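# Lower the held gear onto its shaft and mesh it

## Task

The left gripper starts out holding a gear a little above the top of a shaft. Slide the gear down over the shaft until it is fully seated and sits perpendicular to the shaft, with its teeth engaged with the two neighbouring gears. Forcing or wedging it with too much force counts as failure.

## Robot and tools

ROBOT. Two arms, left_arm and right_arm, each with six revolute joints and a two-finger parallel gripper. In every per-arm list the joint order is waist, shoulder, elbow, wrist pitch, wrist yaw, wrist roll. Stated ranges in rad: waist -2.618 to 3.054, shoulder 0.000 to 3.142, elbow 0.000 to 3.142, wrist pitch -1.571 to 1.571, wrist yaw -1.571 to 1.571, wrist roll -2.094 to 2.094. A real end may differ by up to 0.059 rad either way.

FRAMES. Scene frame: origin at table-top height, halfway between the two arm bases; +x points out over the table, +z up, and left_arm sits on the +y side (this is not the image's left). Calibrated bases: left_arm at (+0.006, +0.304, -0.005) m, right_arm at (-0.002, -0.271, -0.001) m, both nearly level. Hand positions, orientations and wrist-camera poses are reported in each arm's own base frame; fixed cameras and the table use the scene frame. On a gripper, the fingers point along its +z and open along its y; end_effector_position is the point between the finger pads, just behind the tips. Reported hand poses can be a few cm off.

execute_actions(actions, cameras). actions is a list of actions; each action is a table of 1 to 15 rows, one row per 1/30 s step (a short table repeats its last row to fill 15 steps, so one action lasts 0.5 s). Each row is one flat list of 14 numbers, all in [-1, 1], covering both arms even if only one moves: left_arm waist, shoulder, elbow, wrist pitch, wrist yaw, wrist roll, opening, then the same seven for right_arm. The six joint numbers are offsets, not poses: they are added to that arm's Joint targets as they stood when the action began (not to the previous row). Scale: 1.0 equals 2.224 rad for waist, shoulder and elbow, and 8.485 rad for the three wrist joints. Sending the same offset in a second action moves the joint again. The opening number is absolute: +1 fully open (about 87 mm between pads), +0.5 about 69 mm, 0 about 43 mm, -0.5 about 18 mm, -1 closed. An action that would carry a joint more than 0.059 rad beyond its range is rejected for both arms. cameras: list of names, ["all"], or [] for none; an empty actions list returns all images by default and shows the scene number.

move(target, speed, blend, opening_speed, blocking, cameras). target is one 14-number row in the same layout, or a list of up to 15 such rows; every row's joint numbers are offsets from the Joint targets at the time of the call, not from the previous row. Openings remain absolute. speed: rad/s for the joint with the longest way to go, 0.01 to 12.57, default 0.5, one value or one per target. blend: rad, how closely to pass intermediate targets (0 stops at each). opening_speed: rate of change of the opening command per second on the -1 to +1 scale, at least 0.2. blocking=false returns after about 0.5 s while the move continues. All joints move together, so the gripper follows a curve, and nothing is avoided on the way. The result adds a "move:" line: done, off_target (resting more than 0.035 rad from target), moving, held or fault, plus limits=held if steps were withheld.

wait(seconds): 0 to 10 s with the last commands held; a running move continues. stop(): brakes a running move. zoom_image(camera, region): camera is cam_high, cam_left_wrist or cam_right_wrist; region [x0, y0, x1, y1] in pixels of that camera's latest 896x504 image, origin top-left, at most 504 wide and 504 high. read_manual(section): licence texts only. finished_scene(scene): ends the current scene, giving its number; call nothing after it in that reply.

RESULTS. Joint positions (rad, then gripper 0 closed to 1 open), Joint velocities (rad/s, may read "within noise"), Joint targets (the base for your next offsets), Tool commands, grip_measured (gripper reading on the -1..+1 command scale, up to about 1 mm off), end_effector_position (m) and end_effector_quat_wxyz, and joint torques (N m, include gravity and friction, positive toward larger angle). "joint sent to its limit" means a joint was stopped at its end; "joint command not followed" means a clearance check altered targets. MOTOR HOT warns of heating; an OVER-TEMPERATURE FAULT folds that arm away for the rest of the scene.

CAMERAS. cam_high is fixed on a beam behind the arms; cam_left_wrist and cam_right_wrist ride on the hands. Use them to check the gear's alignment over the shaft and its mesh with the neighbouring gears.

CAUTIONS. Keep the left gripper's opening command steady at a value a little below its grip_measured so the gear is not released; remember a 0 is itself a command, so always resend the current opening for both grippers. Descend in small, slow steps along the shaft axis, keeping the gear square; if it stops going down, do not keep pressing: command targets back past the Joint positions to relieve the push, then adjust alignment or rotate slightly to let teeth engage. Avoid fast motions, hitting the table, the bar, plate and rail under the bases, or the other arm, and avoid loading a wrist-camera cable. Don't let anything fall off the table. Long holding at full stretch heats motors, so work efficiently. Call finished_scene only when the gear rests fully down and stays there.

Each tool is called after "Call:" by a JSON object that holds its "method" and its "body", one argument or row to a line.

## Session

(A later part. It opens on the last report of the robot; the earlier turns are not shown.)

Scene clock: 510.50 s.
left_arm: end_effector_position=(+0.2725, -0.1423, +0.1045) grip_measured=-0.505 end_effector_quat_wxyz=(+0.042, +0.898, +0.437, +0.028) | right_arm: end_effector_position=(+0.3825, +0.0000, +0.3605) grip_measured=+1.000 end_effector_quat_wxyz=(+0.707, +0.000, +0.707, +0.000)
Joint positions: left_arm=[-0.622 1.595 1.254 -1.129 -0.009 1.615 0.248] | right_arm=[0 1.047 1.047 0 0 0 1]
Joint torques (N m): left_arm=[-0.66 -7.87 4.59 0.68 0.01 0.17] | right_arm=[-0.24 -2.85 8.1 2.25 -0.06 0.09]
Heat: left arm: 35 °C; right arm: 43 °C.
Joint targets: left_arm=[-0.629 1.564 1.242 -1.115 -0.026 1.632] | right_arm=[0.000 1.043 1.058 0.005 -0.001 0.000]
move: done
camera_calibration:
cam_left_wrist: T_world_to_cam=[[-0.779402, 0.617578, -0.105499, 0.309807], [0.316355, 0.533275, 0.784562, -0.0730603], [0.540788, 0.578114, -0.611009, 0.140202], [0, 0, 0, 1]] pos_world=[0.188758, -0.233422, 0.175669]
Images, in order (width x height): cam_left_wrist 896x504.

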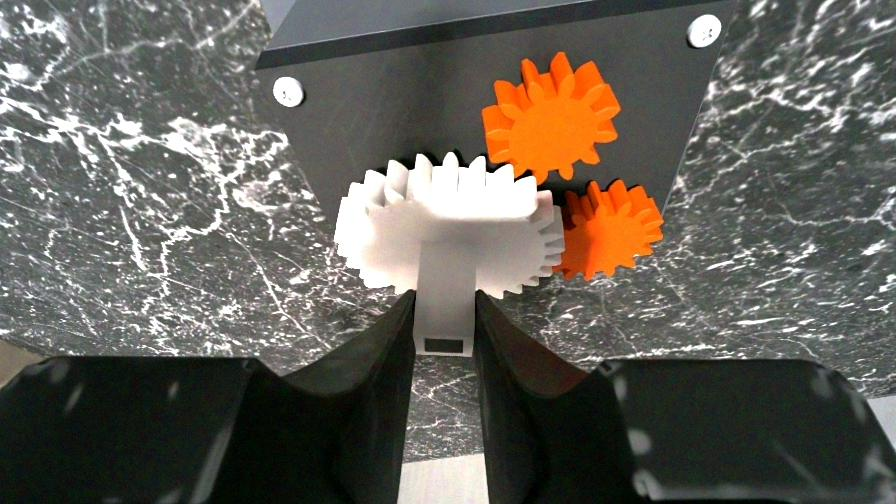

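Call:
{"method": "move", "body": {
  "target": [
    [0,0,0.0150,-0.0037,0,0,-0.6,0,0,0,0,0,0,1],
    [0,0,0.0150,-0.0037,0,-0.0077,-0.6,0,0,0,0,0,0,1],
    [-0.0055,0,0.0150,-0.0037,-0.0024,-0.0077,-0.6,0,0,0,0,0,0,1]
  ],
  "speed": 0.15
}}

Call:
{"method": "move", "body": {
  "target": [0,0,-0.0140,0.0038,0,0,-0.6,0,0,0,0,0,0,1],
  "speed": 0.12
}}

Call:
{"method": "move", "body": {
  "target": [0,0,-0.0040,0.0010,0,0,-0.6,0,0,0,0,0,0,1],
  "speed": 0.12,
  "cameras": ["cam_left_wrist"]
}}

Call:
{"method": "zoom_image", "body": {
  "camera": "cam_left_wrist",
  "region": [400, 120, 660, 380]
}}

Scene clock: 558.53 s.
left_arm: end_effector_position=(+0.2718, -0.1422, +0.1052) grip_measured=-0.505 end_effector_quat_wxyz=(+0.039, +0.893, +0.446, +0.036) | right_arm: end_effector_position=(+0.3825, +0.0000, +0.3605) grip_measured=+1.000 end_effector_quat_wxyz=(+0.707, +0.000, +0.707, +0.000)
Joint positions: left_arm=[-0.635 1.595 1.254 -1.127 -0.028 1.581 0.248] | right_arm=[0 1.047 1.047 0 0 0 1]
Joint torques (N m): left_arm=[-0.76 -7.88 7.24 0.38 -0.04 -0.18] | right_arm=[-0.24 -2.84 8.1 2.25 -0.07 0.09]
Heat: left arm: 38 °C; right arm: 43 °C.
Joint targets: left_arm=[-0.641 1.564 1.275 -1.146 -0.046 1.567] | right_arm=[0.000 1.043 1.058 0.005 -0.001 0.000]
move: done

Scene clock: 559.23 s.
left_arm: end_effector_position=(+0.2722, -0.1423, +0.1053) grip_measured=-0.505 end_effector_quat_wxyz=(+0.040, +0.893, +0.447, +0.037) | right_arm: end_effector_position=(+0.3825, +0.0000, +0.3605) grip_measured=+1.000 end_effector_quat_wxyz=(+0.707, +0.000, +0.707, +0.000)
Joint positions: left_arm=[-0.635 1.595 1.254 -1.126 -0.029 1.58 0.248] | right_arm=[0 1.047 1.047 0 0 0 1]
Joint torques (N m): left_arm=[-0.61 -7.82 4.66 0.68 -0.02 -0.19] | right_arm=[-0.24 -2.82 8.1 2.25 -0.07 0.09]
Heat: left arm: 38 °C; right arm: 43 °C.
Joint targets: left_arm=[-0.641 1.564 1.244 -1.114 -0.046 1.567] | right_arm=[0.000 1.043 1.058 0.005 -0.001 0.000]
move: done

Scene clock: 559.97 s.
left_arm: end_effector_position=(+0.2722, -0.1429, +0.1036) grip_measured=-0.505 end_effector_quat_wxyz=(+0.041, +0.893, +0.446, +0.037) | right_arm: end_effector_position=(+0.3825, +0.0000, +0.3605) grip_measured=+1.000 end_effector_quat_wxyz=(+0.707, +0.000, +0.707, +0.000)
Joint positions: left_arm=[-0.636 1.595 1.247 -1.117 -0.029 1.58 0.248] | right_arm=[0 1.047 1.047 0 0 0 1]
Joint torques (N m): left_arm=[-0.58 -7.95 4.57 0.67 -0.05 -0.14] | right_arm=[-0.24 -2.82 8.1 2.25 -0.07 0.09]
Heat: left arm: 38 °C; right arm: 43 °C.
Joint targets: left_arm=[-0.641 1.564 1.235 -1.105 -0.046 1.567] | right_arm=[0.000 1.043 1.058 0.005 -0.001 0.000]
move: done
camera_calibration:
cam_left_wrist: T_world_to_cam=[[-0.791844, 0.600619, -0.110636, 0.311376], [0.293025, 0.532583, 0.794035, -0.0666303], [0.535835, 0.596333, -0.597719, 0.142767], [0, 0, 0, 1]] pos_world=[0.189586, -0.236668, 0.172691]
Images, in order (width x height): cam_left_wrist 896x504.

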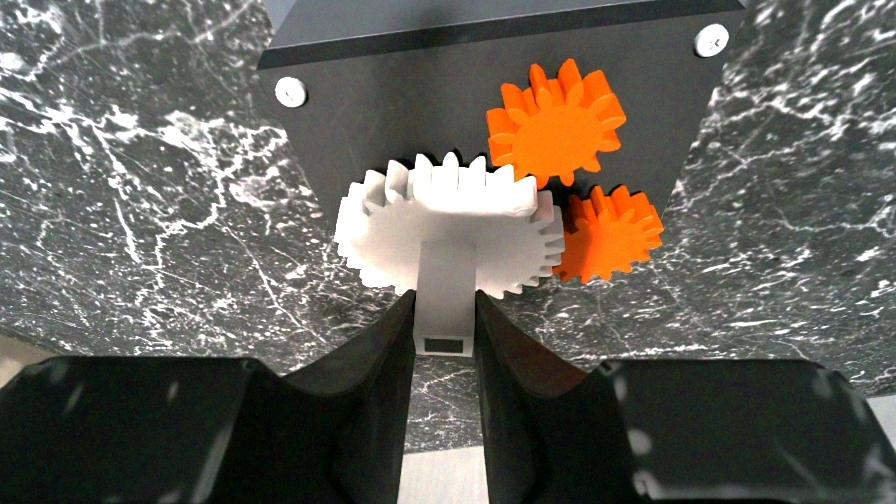

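Scaled by 1.938 from the camera's 896x504 image, which has a finer 1280x720 frame.

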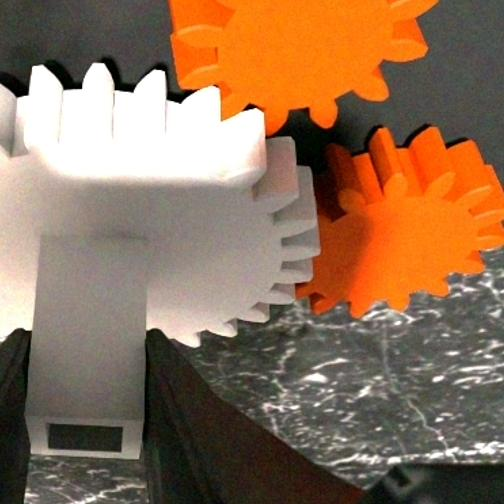

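Call:
{"method": "move", "body": {
  "target": [0,0,-0.0040,0.0010,0,0,-0.6,0,0,0,0,0,0,1],
  "speed": 0.12
}}

Call:
{"method": "move", "body": {
  "target": [0,0,-0.0030,0.0008,0,0,-0.6,0,0,0,0,0,0,1],
  "speed": 0.12
}}

Scene clock: 563.97 s.
left_arm: end_effector_position=(+0.2721, -0.1429, +0.1032) grip_measured=-0.505 end_effector_quat_wxyz=(+0.043, +0.893, +0.447, +0.038) | right_arm: end_effector_position=(+0.3825, +0.0000, +0.3605) grip_measured=+1.000 end_effector_quat_wxyz=(+0.707, +0.000, +0.707, +0.000)
Joint positions: left_arm=[-0.636 1.591 1.241 -1.11 -0.029 1.579 0.248] | right_arm=[0 1.047 1.047 0 0 0 1]
Joint torques (N m): left_arm=[-0.53 -7.5 4.36 0.69 -0.03 -0.16] | right_arm=[-0.24 -2.84 8.1 2.25 -0.06 0.09]
Heat: left arm: 38 °C; right arm: 43 °C.
Joint targets: left_arm=[-0.641 1.564 1.226 -1.097 -0.046 1.566] | right_arm=[0.000 1.043 1.058 0.005 -0.001 0.000]
move: done

Scene clock: 564.67 s.
left_arm: end_effector_position=(+0.2722, -0.1429, +0.1028) grip_measured=-0.505 end_effector_quat_wxyz=(+0.044, +0.893, +0.447, +0.039) | right_arm: end_effector_position=(+0.3825, +0.0000, +0.3605) grip_measured=+1.000 end_effector_quat_wxyz=(+0.707, +0.000, +0.707, +0.000)
Joint positions: left_arm=[-0.636 1.588 1.236 -1.105 -0.029 1.579 0.248] | right_arm=[0 1.047 1.047 0 0 0 1]
Joint torques (N m): left_arm=[-0.55 -7.28 4.22 0.7 0 -0.18] | right_arm=[-0.24 -2.84 8.1 2.25 -0.07 0.1]
Heat: left arm: 38 °C; right arm: 43 °C.
Joint targets: left_arm=[-0.641 1.563 1.220 -1.090 -0.046 1.567] | right_arm=[0.000 1.043 1.058 0.005 -0.001 0.000]
move: done

Call:
{"method": "move", "body": {
  "target": [0,0,0.007,-0.0018,0,0,-0.6,0,0,0,0,0,0,1],
  "speed": 0.12
}}

Call:
{"method": "move", "body": {
  "target": [0,-0.0050,-0.006,0.0003,0,0.0105,-0.6,0,0,0,0,0,0,1],
  "speed": 0.1
}}

Call:
{"method": "move", "body": {
  "target": [0,-0.0020,-0.0055,0.001,0,0.0042,-0.6,0,0,0,0,0,0,1],
  "speed": 0.1,
  "cameras": ["cam_left_wrist"]
}}

Call:
{"method": "zoom_image", "body": {
  "camera": "cam_left_wrist",
  "region": [400, 120, 660, 380]
}}

Scene clock: 571.07 s.
left_arm: end_effector_position=(+0.2722, -0.1429, +0.1028) grip_measured=-0.505 end_effector_quat_wxyz=(+0.044, +0.893, +0.447, +0.039) | right_arm: end_effector_position=(+0.3825, +0.0000, +0.3605) grip_measured=+1.000 end_effector_quat_wxyz=(+0.707, +0.000, +0.707, +0.000)
Joint positions: left_arm=[-0.636 1.588 1.236 -1.105 -0.029 1.579 0.248] | right_arm=[0 1.047 1.047 0 0 0 1]
Joint torques (N m): left_arm=[-0.57 -7.23 5.53 0.55 -0.03 -0.17] | right_arm=[-0.24 -2.84 8.1 2.25 -0.07 0.09]
Heat: left arm: 38 °C; right arm: 43 °C.
Joint targets: left_arm=[-0.641 1.563 1.235 -1.105 -0.046 1.567] | right_arm=[0.000 1.043 1.058 0.005 -0.001 0.000]
move: done

Scene clock: 572.47 s.
left_arm: end_effector_position=(+0.2722, -0.1433, +0.1026) grip_measured=-0.505 end_effector_quat_wxyz=(+0.041, +0.905, +0.422, +0.039) | right_arm: end_effector_position=(+0.3825, +0.0000, +0.3605) grip_measured=+1.000 end_effector_quat_wxyz=(+0.707, +0.000, +0.707, +0.000)
Joint positions: left_arm=[-0.637 1.585 1.232 -1.108 -0.029 1.634 0.248] | right_arm=[0 1.047 1.047 0 0 0 1]
Joint torques (N m): left_arm=[-0.4 -7.84 4.72 0.6 -0.03 0.19] | right_arm=[-0.24 -2.84 8.1 2.25 -0.06 0.09]
Heat: left arm: 38 °C; right arm: 43 °C.
Joint targets: left_arm=[-0.641 1.552 1.222 -1.103 -0.046 1.656] | right_arm=[0.000 1.043 1.058 0.005 -0.001 0.000]
move: done

Scene clock: 573.33 s.
left_arm: end_effector_position=(+0.2720, -0.1433, +0.1025) grip_measured=-0.505 end_effector_quat_wxyz=(+0.041, +0.912, +0.406, +0.040) | right_arm: end_effector_position=(+0.3825, +0.0000, +0.3605) grip_measured=+1.000 end_effector_quat_wxyz=(+0.707, +0.000, +0.707, +0.000)
Joint positions: left_arm=[-0.637 1.577 1.223 -1.105 -0.029 1.669 0.248] | right_arm=[0 1.047 1.047 0 0 0 1]
Joint torques (N m): left_arm=[-0.49 -7.65 4.55 0.67 -0.02 0.18] | right_arm=[-0.24 -2.82 8.09 2.25 -0.06 0.09]
Heat: left arm: 38 °C; right arm: 43 °C.
Joint targets: left_arm=[-0.641 1.548 1.210 -1.095 -0.046 1.692] | right_arm=[0.000 1.043 1.058 0.005 -0.001 0.000]
move: done
camera_calibration:
cam_left_wrist: T_world_to_cam=[[-0.734147, 0.669623, -0.1124, 0.305713], [0.333101, 0.499441, 0.799751, -0.0817067], [0.591669, 0.549694, -0.589715, 0.119714], [0, 0, 0, 1]] pos_world=[0.180824, -0.229711, 0.170304]
Images, in order (width x height): cam_left_wrist 896x504.

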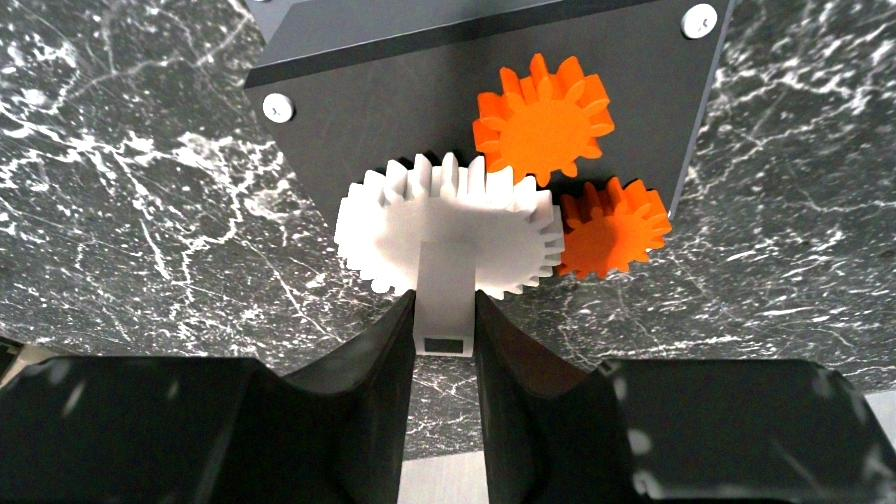

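Scaled by 1.938 from the camera's 896x504 image, which has a finer 1280x720 frame.

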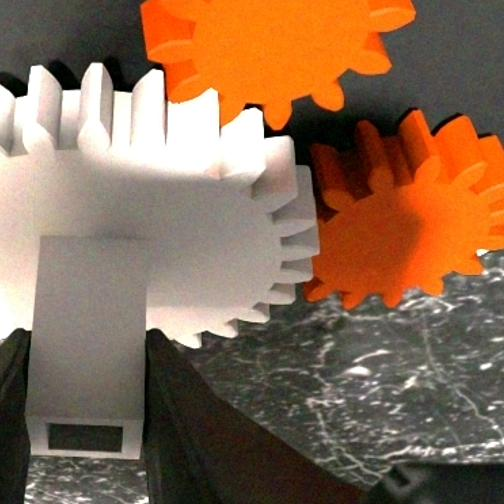

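Call:
{"method": "move", "body": {
  "target": [
    [0,0,0.0125,-0.003,0,0,-0.6,0,0,0,0,0,0,1],
    [0,0.001,0.0135,-0.003,0,-0.0088,-0.6,0,0,0,0,0,0,1]
  ],
  "speed": 0.15
}}

Call:
{"method": "move", "body": {
  "target": [0,0,-0.0135,0.0036,0,0,-0.6,0,0,0,0,0,0,1],
  "speed": 0.15
}}

Call:
{"method": "move", "body": {
  "target": [0,0,-0.003,0.0008,0,0,-0.6,0,0,0,0,0,0,1],
  "speed": 0.15
}}

Scene clock: 606.33 s.
left_arm: end_effector_position=(+0.2716, -0.1428, +0.1025) grip_measured=-0.505 end_effector_quat_wxyz=(+0.043, +0.905, +0.421, +0.040) | right_arm: end_effector_position=(+0.3825, +0.0000, +0.3605) grip_measured=+1.000 end_effector_quat_wxyz=(+0.707, +0.000, +0.707, +0.000)
Joint positions: left_arm=[-0.637 1.577 1.223 -1.102 -0.03 1.636 0.248] | right_arm=[0 1.047 1.047 0 0 0 1]
Joint torques (N m): left_arm=[-0.51 -7.39 6.82 0.43 -0.01 -0.26] | right_arm=[-0.24 -2.84 8.1 2.25 -0.07 0.09]
Heat: left arm: 38 °C; right arm: 43 °C.
Joint targets: left_arm=[-0.641 1.550 1.240 -1.120 -0.046 1.617] | right_arm=[0.000 1.043 1.058 0.005 -0.001 0.000]
move: done

Scene clock: 607.03 s.
left_arm: end_effector_position=(+0.2719, -0.1430, +0.1025) grip_measured=-0.505 end_effector_quat_wxyz=(+0.044, +0.904, +0.423, +0.041) | right_arm: end_effector_position=(+0.3825, +0.0000, +0.3605) grip_measured=+1.000 end_effector_quat_wxyz=(+0.707, +0.000, +0.707, +0.000)
Joint positions: left_arm=[-0.637 1.577 1.223 -1.1 -0.03 1.632 0.248] | right_arm=[0 1.047 1.047 0 0 0 1]
Joint torques (N m): left_arm=[-0.51 -7.41 4.51 0.7 -0.02 -0.16] | right_arm=[-0.24 -2.82 8.1 2.25 -0.07 0.09]
Heat: left arm: 38 °C; right arm: 43 °C.
Joint targets: left_arm=[-0.641 1.550 1.210 -1.089 -0.046 1.617] | right_arm=[0.000 1.043 1.058 0.005 -0.001 0.000]
move: done

Scene clock: 607.73 s.
left_arm: end_effector_position=(+0.2719, -0.1430, +0.1018) grip_measured=-0.505 end_effector_quat_wxyz=(+0.044, +0.904, +0.423, +0.041) | right_arm: end_effector_position=(+0.3825, +0.0000, +0.3605) grip_measured=+1.000 end_effector_quat_wxyz=(+0.707, +0.000, +0.707, +0.000)
Joint positions: left_arm=[-0.637 1.577 1.22 -1.096 -0.03 1.631 0.248] | right_arm=[0 1.047 1.047 0 0 0 1]
Joint torques (N m): left_arm=[-0.49 -7.43 4.22 0.74 0.01 -0.17] | right_arm=[-0.24 -2.84 8.1 2.25 -0.06 0.1]
Heat: left arm: 38 °C; right arm: 43 °C.
Joint targets: left_arm=[-0.641 1.550 1.203 -1.083 -0.046 1.617] | right_arm=[0.000 1.043 1.058 0.005 -0.001 0.000]
move: done

Call:
{"method": "move", "body": {
  "target": [0,0.0003,-0.004,0.0011,0,0,-0.6,0,0,0,0,0,0,1],
  "speed": 0.15
}}

Call:
{"method": "move", "body": {
  "target": [0,0.0003,-0.003,0.0008,0,0.006,-0.6,0,0,0,0,0,0,1],
  "speed": 0.15
}}

Call:
{"method": "move", "body": {
  "target": [0,0.0003,-0.002,0.0005,0,-0.009,-0.6,0,0,0,0,0,0,1],
  "speed": 0.15
}}

Call:
{"method": "move", "body": {
  "target": [0,0,-0.000,0.000,0,0.003,-0.6,0,0,0,0,0,0,1],
  "speed": 0.15,
  "cameras": ["cam_left_wrist"]
}}

Call:
{"method": "zoom_image", "body": {
  "camera": "cam_left_wrist",
  "region": [400, 120, 660, 380]
}}

Scene clock: 616.93 s.
left_arm: end_effector_position=(+0.2720, -0.1431, +0.1012) grip_measured=-0.505 end_effector_quat_wxyz=(+0.047, +0.904, +0.423, +0.042) | right_arm: end_effector_position=(+0.3825, +0.0000, +0.3605) grip_measured=+1.000 end_effector_quat_wxyz=(+0.707, +0.000, +0.707, +0.000)
Joint positions: left_arm=[-0.637 1.573 1.212 -1.087 -0.03 1.631 0.248] | right_arm=[0 1.047 1.047 0 0 0 1]
Joint torques (N m): left_arm=[-0.42 -6.97 4.15 0.72 -0.03 -0.2] | right_arm=[-0.24 -2.84 8.1 2.25 -0.07 0.09]
Heat: left arm: 38 °C; right arm: 43 °C.
Joint targets: left_arm=[-0.641 1.551 1.194 -1.073 -0.046 1.617] | right_arm=[0.000 1.043 1.058 0.005 -0.001 0.000]
move: done

Scene clock: 617.73 s.
left_arm: end_effector_position=(+0.2719, -0.1437, +0.1000) grip_measured=-0.505 end_effector_quat_wxyz=(+0.047, +0.907, +0.416, +0.043) | right_arm: end_effector_position=(+0.3825, +0.0000, +0.3605) grip_measured=+1.000 end_effector_quat_wxyz=(+0.707, +0.000, +0.707, +0.000)
Joint positions: left_arm=[-0.638 1.572 1.206 -1.082 -0.03 1.645 0.248] | right_arm=[0 1.047 1.047 0 0 0 1]
Joint torques (N m): left_arm=[-0.31 -6.78 4.01 0.74 0 0.19] | right_arm=[-0.24 -2.84 8.1 2.25 -0.07 0.09]
Heat: left arm: 38 °C; right arm: 43 °C.
Joint targets: left_arm=[-0.641 1.552 1.187 -1.067 -0.046 1.667] | right_arm=[0.000 1.043 1.058 0.005 -0.001 0.000]
move: done

Scene clock: 618.80 s.
left_arm: end_effector_position=(+0.2716, -0.1433, +0.0997) grip_measured=-0.505 end_effector_quat_wxyz=(+0.051, +0.899, +0.433, +0.043) | right_arm: end_effector_position=(+0.3825, +0.0000, +0.3605) grip_measured=+1.000 end_effector_quat_wxyz=(+0.707, +0.000, +0.707, +0.000)
Joint positions: left_arm=[-0.638 1.57 1.202 -1.074 -0.03 1.607 0.248] | right_arm=[0 1.047 1.047 0 0 0 1]
Joint torques (N m): left_arm=[-0.38 -6.5 4.04 0.71 -0.01 -0.18] | right_arm=[-0.24 -2.84 8.1 2.25 -0.06 0.09]
Heat: left arm: 38 °C; right arm: 43 °C.
Joint targets: left_arm=[-0.641 1.552 1.183 -1.062 -0.046 1.591] | right_arm=[0.000 1.043 1.058 0.005 -0.001 0.000]
move: done

Scene clock: 619.50 s.
left_arm: end_effector_position=(+0.2716, -0.1433, +0.0997) grip_measured=-0.505 end_effector_quat_wxyz=(+0.051, +0.899, +0.433, +0.043) | right_arm: end_effector_position=(+0.3825, +0.0000, +0.3605) grip_measured=+1.000 end_effector_quat_wxyz=(+0.707, +0.000, +0.707, +0.000)
Joint positions: left_arm=[-0.638 1.57 1.202 -1.074 -0.03 1.607 0.248] | right_arm=[0 1.047 1.047 0 0 0 1]
Joint torques (N m): left_arm=[-0.36 -6.63 4.03 0.74 0 0.09] | right_arm=[-0.24 -2.84 8.1 2.25 -0.07 0.09]
Heat: left arm: 38 °C; right arm: 43 °C.
Joint targets: left_arm=[-0.641 1.552 1.183 -1.062 -0.046 1.617] | right_arm=[0.000 1.043 1.058 0.005 -0.001 0.000]
move: done
camera_calibration:
cam_left_wrist: T_world_to_cam=[[-0.771739, 0.621833, -0.133201, 0.310553], [0.292127, 0.532694, 0.794292, -0.0629183], [0.564872, 0.574074, -0.592755, 0.129314], [0, 0, 0, 1]] pos_world=[0.185, -0.233832, 0.167993]
Images, in order (width x height): cam_left_wrist 896x504.

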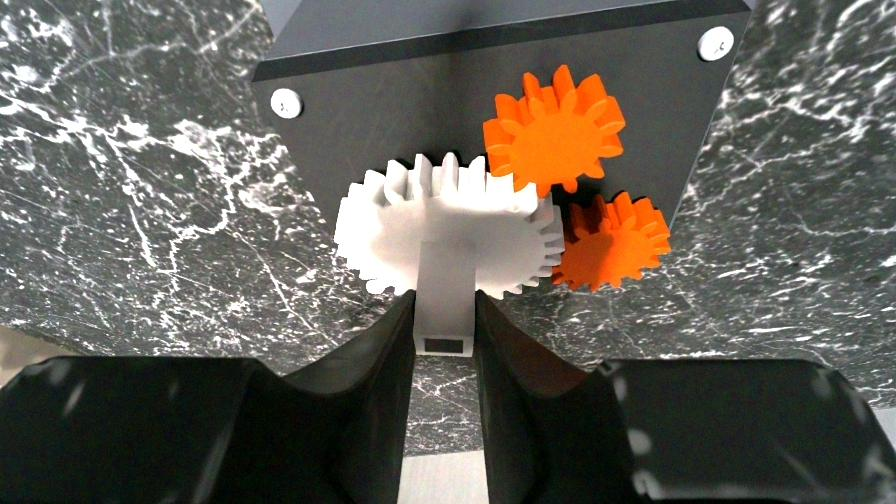

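Scaled by 1.938 from the camera's 896x504 image, which has a finer 1280x720 frame.

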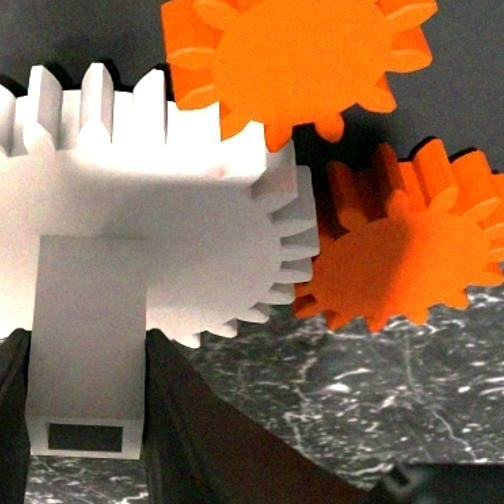

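Call:
{"method": "move", "body": {
  "target": [0,0.0003,-0.005,0.0013,0,0,-0.6,0,0,0,0,0,0,1],
  "speed": 0.15
}}

Call:
{"method": "move", "body": {
  "target": [0,0.0003,-0.003,0.0008,0,0.005,-0.6,0,0,0,0,0,0,1],
  "speed": 0.15
}}

Call:
{"method": "move", "body": {
  "target": [0,0.0003,-0.002,0.0005,0,-0.007,-0.6,0,0,0,0,0,0,1],
  "speed": 0.15
}}

Scene clock: 624.30 s.
left_arm: end_effector_position=(+0.2715, -0.1432, +0.0988) grip_measured=-0.508 end_effector_quat_wxyz=(+0.052, +0.899, +0.433, +0.044) | right_arm: end_effector_position=(+0.3825, +0.0000, +0.3605) grip_measured=+1.000 end_effector_quat_wxyz=(+0.707, +0.000, +0.707, +0.000)
Joint positions: left_arm=[-0.638 1.565 1.194 -1.065 -0.03 1.607 0.246] | right_arm=[0 1.047 1.047 0 0 0 1]
Joint torques (N m): left_arm=[-0.34 -6.16 3.79 0.74 -0.05 0.08] | right_arm=[-0.25 -2.85 8.1 2.25 -0.07 0.1]
Heat: left arm: 37 °C; right arm: 43 °C.
Joint targets: left_arm=[-0.641 1.553 1.172 -1.051 -0.046 1.617] | right_arm=[0.000 1.043 1.058 0.005 -0.001 0.000]
move: done

Scene clock: 625.17 s.
left_arm: end_effector_position=(+0.2715, -0.1433, +0.0986) grip_measured=-0.508 end_effector_quat_wxyz=(+0.052, +0.905, +0.421, +0.045) | right_arm: end_effector_position=(+0.3825, +0.0000, +0.3605) grip_measured=+1.000 end_effector_quat_wxyz=(+0.707, +0.000, +0.707, +0.000)
Joint positions: left_arm=[-0.638 1.561 1.189 -1.064 -0.03 1.634 0.246] | right_arm=[0 1.047 1.047 0 0 0 1]
Joint torques (N m): left_arm=[-0.44 -5.79 3.59 0.81 -0.01 0.22] | right_arm=[-0.24 -2.84 8.1 2.25 -0.06 0.09]
Heat: left arm: 37 °C; right arm: 43 °C.
Joint targets: left_arm=[-0.641 1.554 1.165 -1.045 -0.046 1.659] | right_arm=[0.000 1.043 1.058 0.005 -0.001 0.000]
move: done

Scene clock: 626.07 s.
left_arm: end_effector_position=(+0.2713, -0.1433, +0.0985) grip_measured=-0.508 end_effector_quat_wxyz=(+0.053, +0.901, +0.429, +0.047) | right_arm: end_effector_position=(+0.3825, +0.0000, +0.3605) grip_measured=+1.000 end_effector_quat_wxyz=(+0.707, +0.000, +0.707, +0.000)
Joint positions: left_arm=[-0.641 1.561 1.188 -1.06 -0.033 1.615 0.246] | right_arm=[0 1.047 1.047 0 0 0 1]
Joint torques (N m): left_arm=[-0.14 -5.76 3.43 0.83 0.01 -0.19] | right_arm=[-0.25 -2.84 8.1 2.25 -0.07 0.09]
Heat: left arm: 37 °C; right arm: 43 °C.
Joint targets: left_arm=[-0.641 1.554 1.161 -1.040 -0.046 1.600] | right_arm=[0.000 1.043 1.058 0.005 -0.001 0.000]
move: done

Call:
{"method": "move", "body": {
  "target": [
    [0,0,0.006,-0.0015,0,0,-0.44,0,0,0,0,0,0,1],
    [0,0.002,0.006,-0.002,0.002,0.008,-0.44,0,0,0,0,0,0,1],
    [0,0.004,0.006,-0.002,0.003,-0.008,-0.44,0,0,0,0,0,0,1],
    [0,0.004,0.006,-0.002,0.003,0.002,-0.44,0,0,0,0,0,0,1]
  ],
  "speed": 0.2,
  "opening_speed": 0.5,
  "cameras": ["cam_left_wrist","cam_high"]
}}

Call:
{"method": "zoom_image", "body": {
  "camera": "cam_left_wrist",
  "region": [400, 120, 660, 380]
}}

Call:
{"method": "zoom_image", "body": {
  "camera": "cam_high",
  "region": [475, 225, 555, 305]
}}

Scene clock: 638.30 s.
left_arm: end_effector_position=(+0.2700, -0.1430, +0.0962) grip_measured=-0.440 end_effector_quat_wxyz=(+0.053, +0.897, +0.436, +0.045) | right_arm: end_effector_position=(+0.3825, +0.0000, +0.3605) grip_measured=+1.000 end_effector_quat_wxyz=(+0.707, +0.000, +0.707, +0.000)
Joint positions: left_arm=[-0.641 1.561 1.18 -1.053 -0.03 1.599 0.28] | right_arm=[0 1.047 1.047 0 0 0 1]
Joint torques (N m): left_arm=[-0.1 -4.92 5.14 0.57 0.3 0.17] | right_arm=[-0.24 -2.85 8.1 2.25 -0.07 0.09]
Heat: left arm: 37 °C; right arm: 43 °C.
Joint targets: left_arm=[-0.641 1.563 1.174 -1.057 -0.020 1.617] | right_arm=[0.000 1.043 1.058 0.005 -0.001 0.000]
move: done
camera_calibration:
cam_left_wrist: T_world_to_cam=[[-0.774229, 0.617414, -0.139171, 0.309303], [0.285932, 0.537391, 0.793381, -0.0574443], [0.564634, 0.574466, -0.592602, 0.128198], [0, 0, 0, 1]] pos_world=[0.183512, -0.233744, 0.164592]
Images, in order (width x height): cam_high 896x504, cam_left_wrist 896x504.

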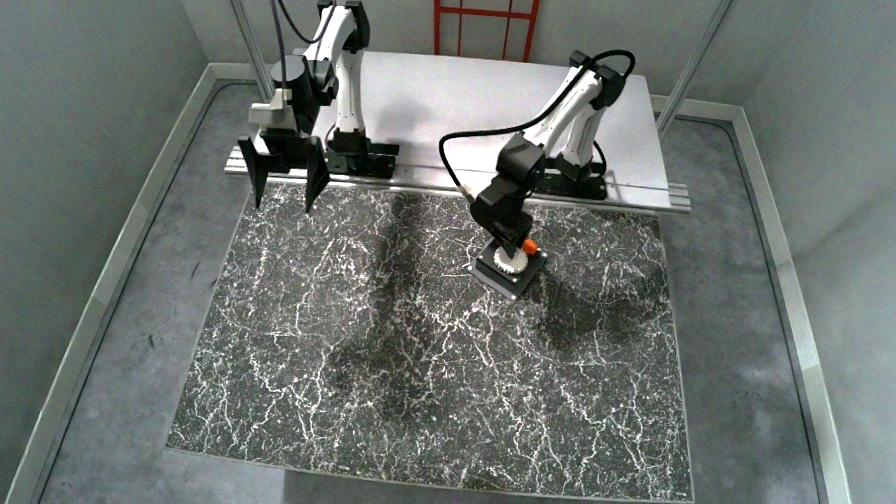

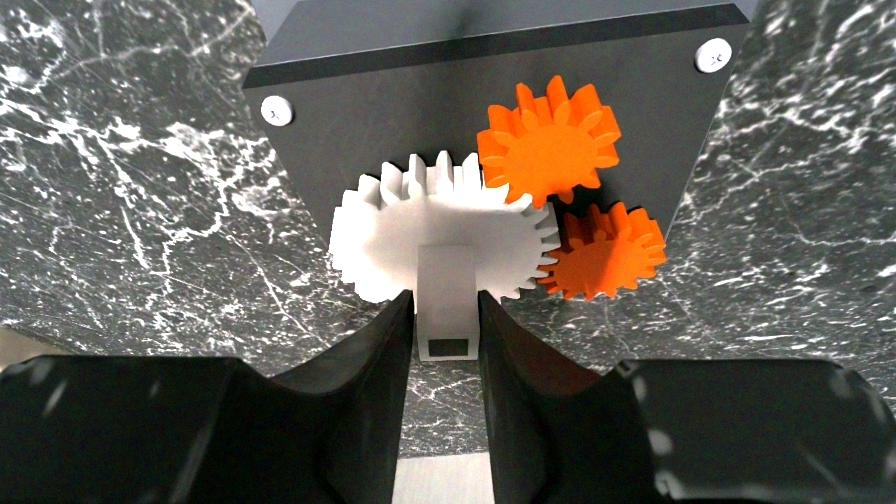

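Scaled by 1.938 from the camera's 896x504 image, which has a finer 1280x720 frame.

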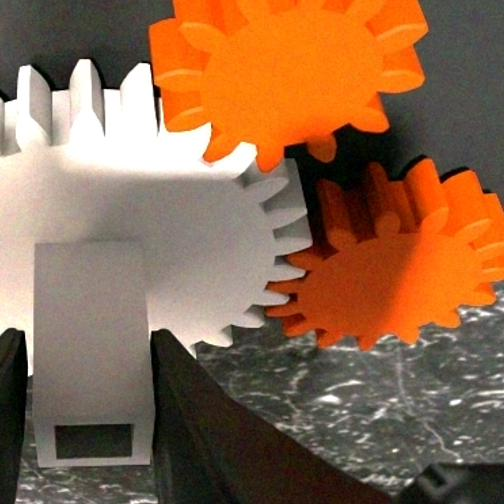

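Scaled by 6.300 from the camera's 896x504 image, which has a finer 1280x720 frame.

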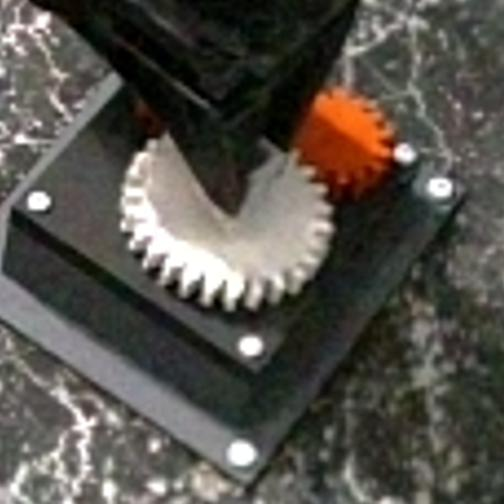

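Call:
{"method": "move", "body": {
  "target": [
    [0,0,0,0,0,0,-0.6,0,0,0,0,0,0,1],
    [0,0.001,-0.004,0.0008,0,0.003,-0.6,0,0,0,0,0,0,1],
    [0,0.001,-0.006,0.0014,0,-0.004,-0.6,0,0,0,0,0,0,1],
    [0,0.001,-0.008,0.0019,0,0.0,-0.6,0,0,0,0,0,0,1]
  ],
  "speed": 0.15,
  "opening_speed": 0.5
}}

Call:
{"method": "move", "body": {
  "target": [0,0.000,-0.004,0.001,0,0.0,-0.6,0,0,0,0,0,0,1],
  "speed": 0.15
}}

Scene clock: 652.10 s.
left_arm: end_effector_position=(+0.2703, -0.1432, +0.0958) grip_measured=-0.509 end_effector_quat_wxyz=(+0.054, +0.898, +0.435, +0.045) | right_arm: end_effector_position=(+0.3825, +0.0000, +0.3605) grip_measured=+1.000 end_effector_quat_wxyz=(+0.707, +0.000, +0.707, +0.000)
Joint positions: left_arm=[-0.641 1.561 1.178 -1.05 -0.03 1.601 0.246] | right_arm=[0 1.047 1.047 0 0 0 1]
Joint torques (N m): left_arm=[-0.17 -4.85 3.79 0.74 0.29 0.12] | right_arm=[-0.24 -2.82 8.1 2.25 -0.07 0.09]
Heat: left arm: 36 °C; right arm: 43 °C.
Joint targets: left_arm=[-0.641 1.565 1.156 -1.041 -0.021 1.617] | right_arm=[0.000 1.043 1.058 0.005 -0.001 0.000]
move: done

Scene clock: 652.80 s.
left_arm: end_effector_position=(+0.2703, -0.1432, +0.0955) grip_measured=-0.509 end_effector_quat_wxyz=(+0.054, +0.898, +0.435, +0.045) | right_arm: end_effector_position=(+0.3825, +0.0000, +0.3605) grip_measured=+1.000 end_effector_quat_wxyz=(+0.707, +0.000, +0.707, +0.000)
Joint positions: left_arm=[-0.641 1.561 1.177 -1.049 -0.03 1.601 0.246] | right_arm=[0 1.047 1.047 0 0 0 1]
Joint torques (N m): left_arm=[-0.16 -4.79 3.23 0.77 0.29 0.13] | right_arm=[-0.24 -2.84 8.1 2.25 -0.06 0.09]
Heat: left arm: 36 °C; right arm: 43 °C.
Joint targets: left_arm=[-0.641 1.565 1.147 -1.033 -0.021 1.617] | right_arm=[0.000 1.043 1.058 0.005 -0.001 0.000]
move: done

Call:
{"method": "move", "body": {
  "target": [
    [0,0.002,0.004,-0.001,0.001,0,-0.44,0,0,0,0,0,0,1],
    [0.003,0.004,0.005,-0.002,0.003,0.009,-0.44,0,0,0,0,0,0,1],
    [0.004,0.006,0.006,-0.002,0.004,-0.009,-0.44,0,0,0,0,0,0,1],
    [0.004,0.006,0.006,-0.002,0.004,0.009,-0.44,0,0,0,0,0,0,1],
    [0.004,0.006,0.006,-0.002,0.004,0.001,-0.44,0,0,0,0,0,0,1]
  ],
  "speed": 0.25,
  "opening_speed": 0.5,
  "cameras": ["cam_left_wrist"]
}}

Call:
{"method": "zoom_image", "body": {
  "camera": "cam_left_wrist",
  "region": [400, 120, 660, 380]
}}

Scene clock: 663.90 s.
left_arm: end_effector_position=(+0.2673, -0.1485, +0.0915) grip_measured=-0.440 end_effector_quat_wxyz=(+0.060, +0.907, +0.416, +0.030) | right_arm: end_effector_position=(+0.3825, +0.0000, +0.3605) grip_measured=+1.000 end_effector_quat_wxyz=(+0.707, +0.000, +0.707, +0.000)
Joint positions: left_arm=[-0.641 1.561 1.166 -1.041 0.004 1.639 0.28] | right_arm=[0 1.047 1.047 0 0 0 1]
Joint torques (N m): left_arm=[0.68 -3.86 5.16 0.53 0.32 -0.2] | right_arm=[-0.23 -2.84 8.1 2.25 -0.07 0.09]
Heat: left arm: 35 °C; right arm: 43 °C.
Joint targets: left_arm=[-0.632 1.579 1.161 -1.050 0.014 1.625] | right_arm=[0.000 1.043 1.058 0.005 -0.001 0.000]
move: done
camera_calibration:
cam_left_wrist: T_world_to_cam=[[-0.748463, 0.648452, -0.138974, 0.30758], [0.324317, 0.540687, 0.776194, -0.058158], [0.578466, 0.53588, -0.614988, 0.122711], [0, 0, 0, 1]] pos_world=[0.178089, -0.233764, 0.163353]
Images, in order (width x height): cam_left_wrist 896x504.

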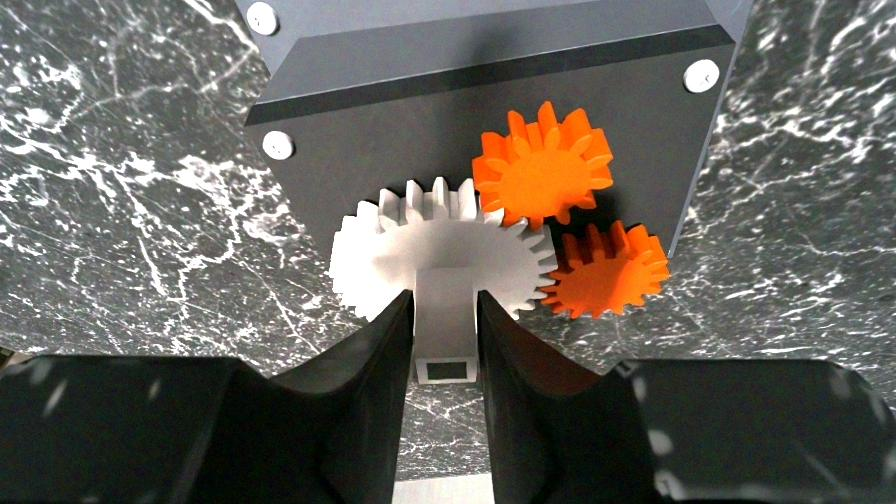

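Scaled by 1.938 from the camera's 896x504 image, which has a finer 1280x720 frame.

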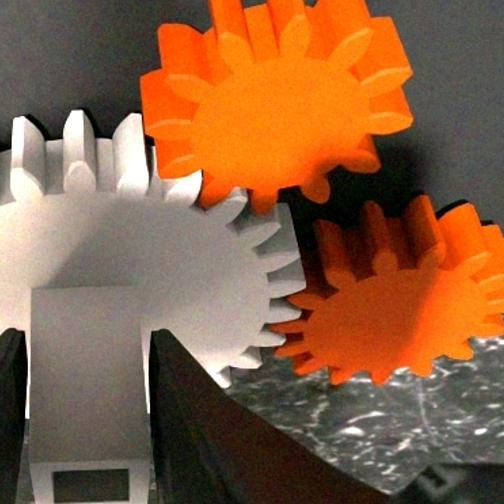

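Call:
{"method": "move", "body": {
  "target": [
    [0,0,0,0,0,0,-0.56,0,0,0,0,0,0,1],
    [0,0,-0.004,0.001,0,0.003,-0.56,0,0,0,0,0,0,1],
    [0,0,-0.006,0.0016,0,-0.002,-0.56,0,0,0,0,0,0,1]
  ],
  "speed": 0.15,
  "opening_speed": 0.5
}}

Call:
{"method": "move", "body": {
  "target": [0,0,-0.004,0.001,0,0,-0.56,0,0,0,0,0,0,1],
  "speed": 0.15,
  "cameras": ["cam_left_wrist"]
}}

Call:
{"method": "zoom_image", "body": {
  "camera": "cam_left_wrist",
  "region": [400, 120, 660, 380]
}}

Scene clock: 675.83 s.
left_arm: end_effector_position=(+0.2670, -0.1482, +0.0912) grip_measured=-0.509 end_effector_quat_wxyz=(+0.061, +0.903, +0.424, +0.030) | right_arm: end_effector_position=(+0.3825, +0.0000, +0.3605) grip_measured=+1.000 end_effector_quat_wxyz=(+0.707, +0.000, +0.707, +0.000)
Joint positions: left_arm=[-0.641 1.561 1.165 -1.038 0.004 1.623 0.246] | right_arm=[0 1.047 1.047 0 0 0 1]
Joint torques (N m): left_arm=[0.72 -3.84 4.08 0.62 0.31 -0.22] | right_arm=[-0.24 -2.84 8.09 2.25 -0.06 0.09]
Heat: left arm: 34 °C; right arm: 43 °C.
Joint targets: left_arm=[-0.632 1.579 1.147 -1.036 0.014 1.608] | right_arm=[0.000 1.043 1.058 0.005 -0.001 0.000]
move: done

Scene clock: 676.53 s.
left_arm: end_effector_position=(+0.2669, -0.1482, +0.0909) grip_measured=-0.509 end_effector_quat_wxyz=(+0.061, +0.903, +0.424, +0.030) | right_arm: end_effector_position=(+0.3825, +0.0000, +0.3605) grip_measured=+1.000 end_effector_quat_wxyz=(+0.707, +0.000, +0.707, +0.000)
Joint positions: left_arm=[-0.641 1.561 1.164 -1.037 0.004 1.622 0.246] | right_arm=[0 1.047 1.047 0 0 0 1]
Joint torques (N m): left_arm=[0.61 -3.75 3.55 0.71 0.29 -0.17] | right_arm=[-0.25 -2.84 8.1 2.25 -0.07 0.09]
Heat: left arm: 34 °C; right arm: 43 °C.
Joint targets: left_arm=[-0.632 1.579 1.138 -1.028 0.014 1.608] | right_arm=[0.000 1.043 1.058 0.005 -0.001 0.000]
move: done
camera_calibration:
cam_left_wrist: T_world_to_cam=[[-0.759692, 0.634916, -0.140531, 0.308144], [0.315032, 0.548393, 0.774609, -0.0539572], [0.568878, 0.544193, -0.616629, 0.126253], [0, 0, 0, 1]] pos_world=[0.17927, -0.234761, 0.16295]
Images, in order (width x height): cam_left_wrist 896x504.

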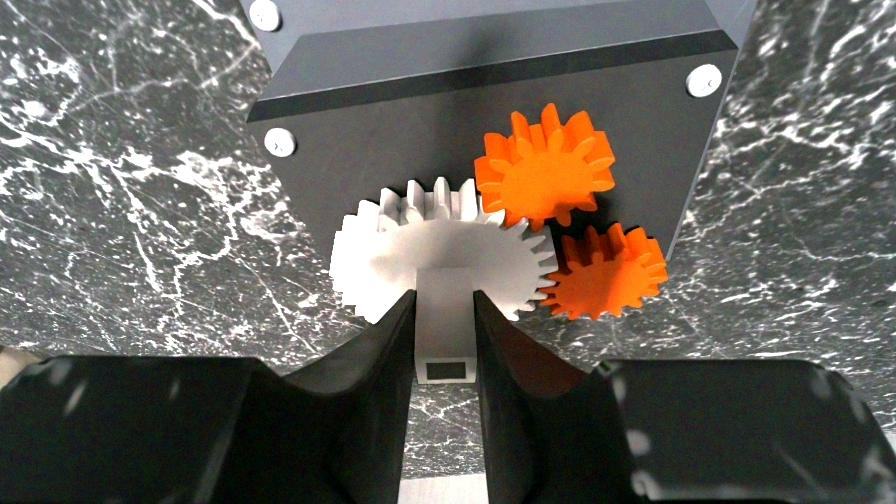

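Scaled by 1.938 from the camera's 896x504 image, which has a finer 1280x720 frame.

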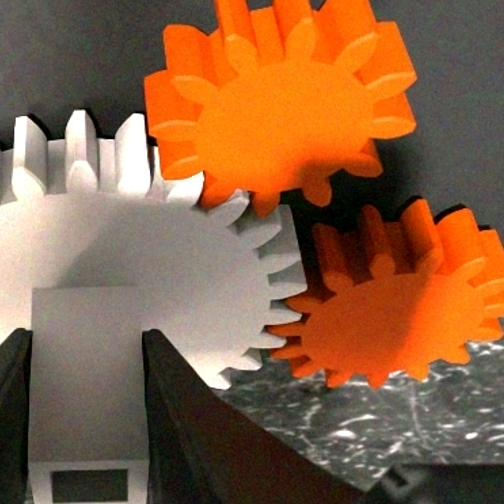

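Call:
{"method": "move", "body": {
  "target": [
    [0,-0.003,0.006,-0.0016,0,0,-0.56,0,0,0,0,0,0,1],
    [0,-0.003,0.006,-0.0016,0,0,0.0,0,0,0,0,0,0,1],
    [0,-0.003,0.086,-0.0226,0,0,0.0,0,0,0,0,0,0,1],
    [0.08,-0.003,0.106,-0.0278,0,0,0.0,0,0,0,0,0,0,1]
  ],
  "speed": [0.2,0.3,0.3,0.6],
  "opening_speed": 0.8,
  "cameras": ["cam_left_wrist","cam_high"]
}}

Call:
{"method": "zoom_image", "body": {
  "camera": "cam_high",
  "region": [475, 225, 555, 305]
}}

Call:
{"method": "zoom_image", "body": {
  "camera": "cam_left_wrist",
  "region": [300, 0, 800, 300]
}}

Scene clock: 689.33 s.
left_arm: end_effector_position=(+0.2880, -0.0977, +0.1377) grip_measured=+0.000 end_effector_quat_wxyz=(+0.052, +0.861, +0.505, +0.029) | right_arm: end_effector_position=(+0.3825, +0.0000, +0.3605) grip_measured=+1.000 end_effector_quat_wxyz=(+0.707, +0.000, +0.707, +0.000)
Joint positions: left_arm=[-0.459 1.561 1.353 -1.243 0.009 1.621 0.5] | right_arm=[0 1.047 1.047 0 0 0 1]
Joint torques (N m): left_arm=[0.44 -4.29 7.21 0.39 0.27 -0.15] | right_arm=[-0.24 -2.84 8.09 2.25 -0.07 0.1]
Heat: left arm: 34 °C; right arm: 43 °C.
Joint targets: left_arm=[-0.454 1.572 1.374 -1.263 0.013 1.608] | right_arm=[0.000 1.043 1.058 0.005 -0.001 0.000]
move: done
camera_calibration:
cam_left_wrist: T_world_to_cam=[[-0.864324, 0.487262, -0.124577, 0.31225], [0.223612, 0.594186, 0.772619, -0.0933929], [0.45049, 0.639936, -0.622528, 0.159974], [0, 0, 0, 1]] pos_world=[0.218703, -0.199028, 0.210645]
Images, in order (width x height): cam_high 896x504, cam_left_wrist 896x504.

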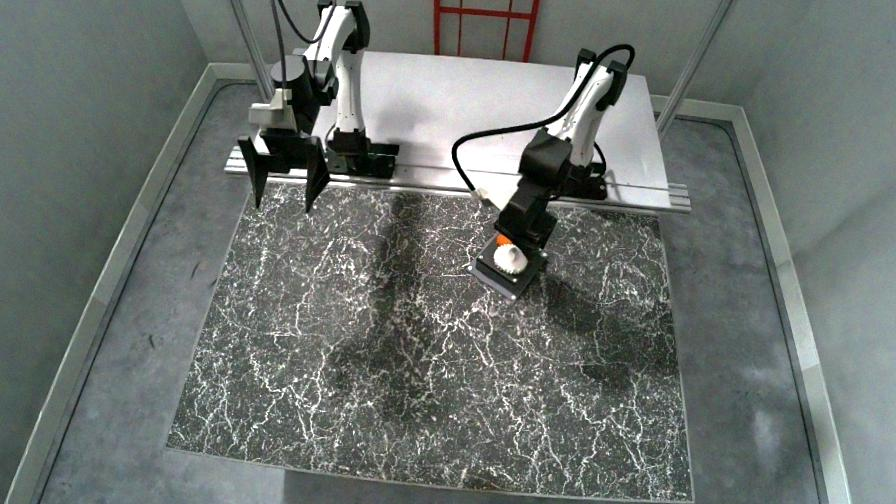

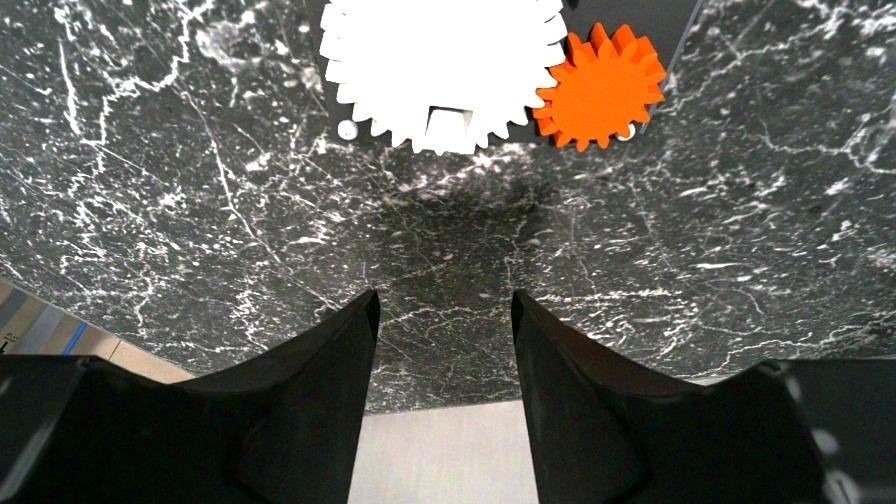

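Scaled by 6.300 from the camera's 896x504 image, which has a finer 1280x720 frame.

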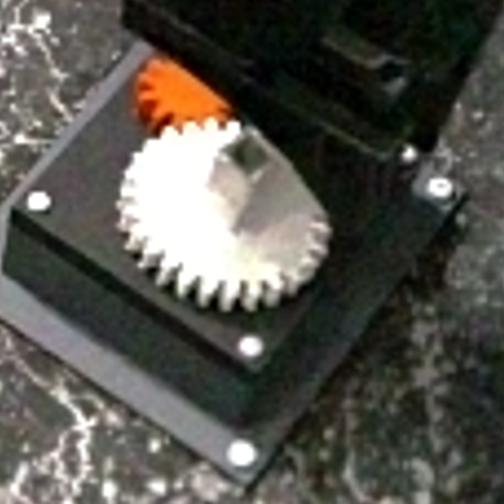

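Scaled by 1.008 from the camera's 896x504 image, which has a finer 1280x720 frame.

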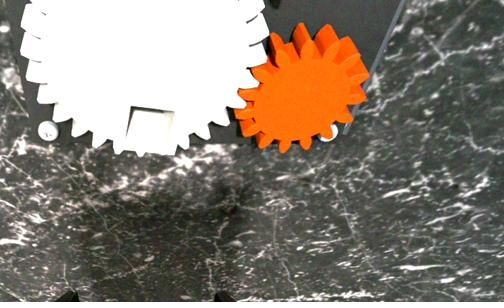

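Call:
{"method": "finished_scene", "body": {
  "scene": 2
}}

The scene is finished: the task was done.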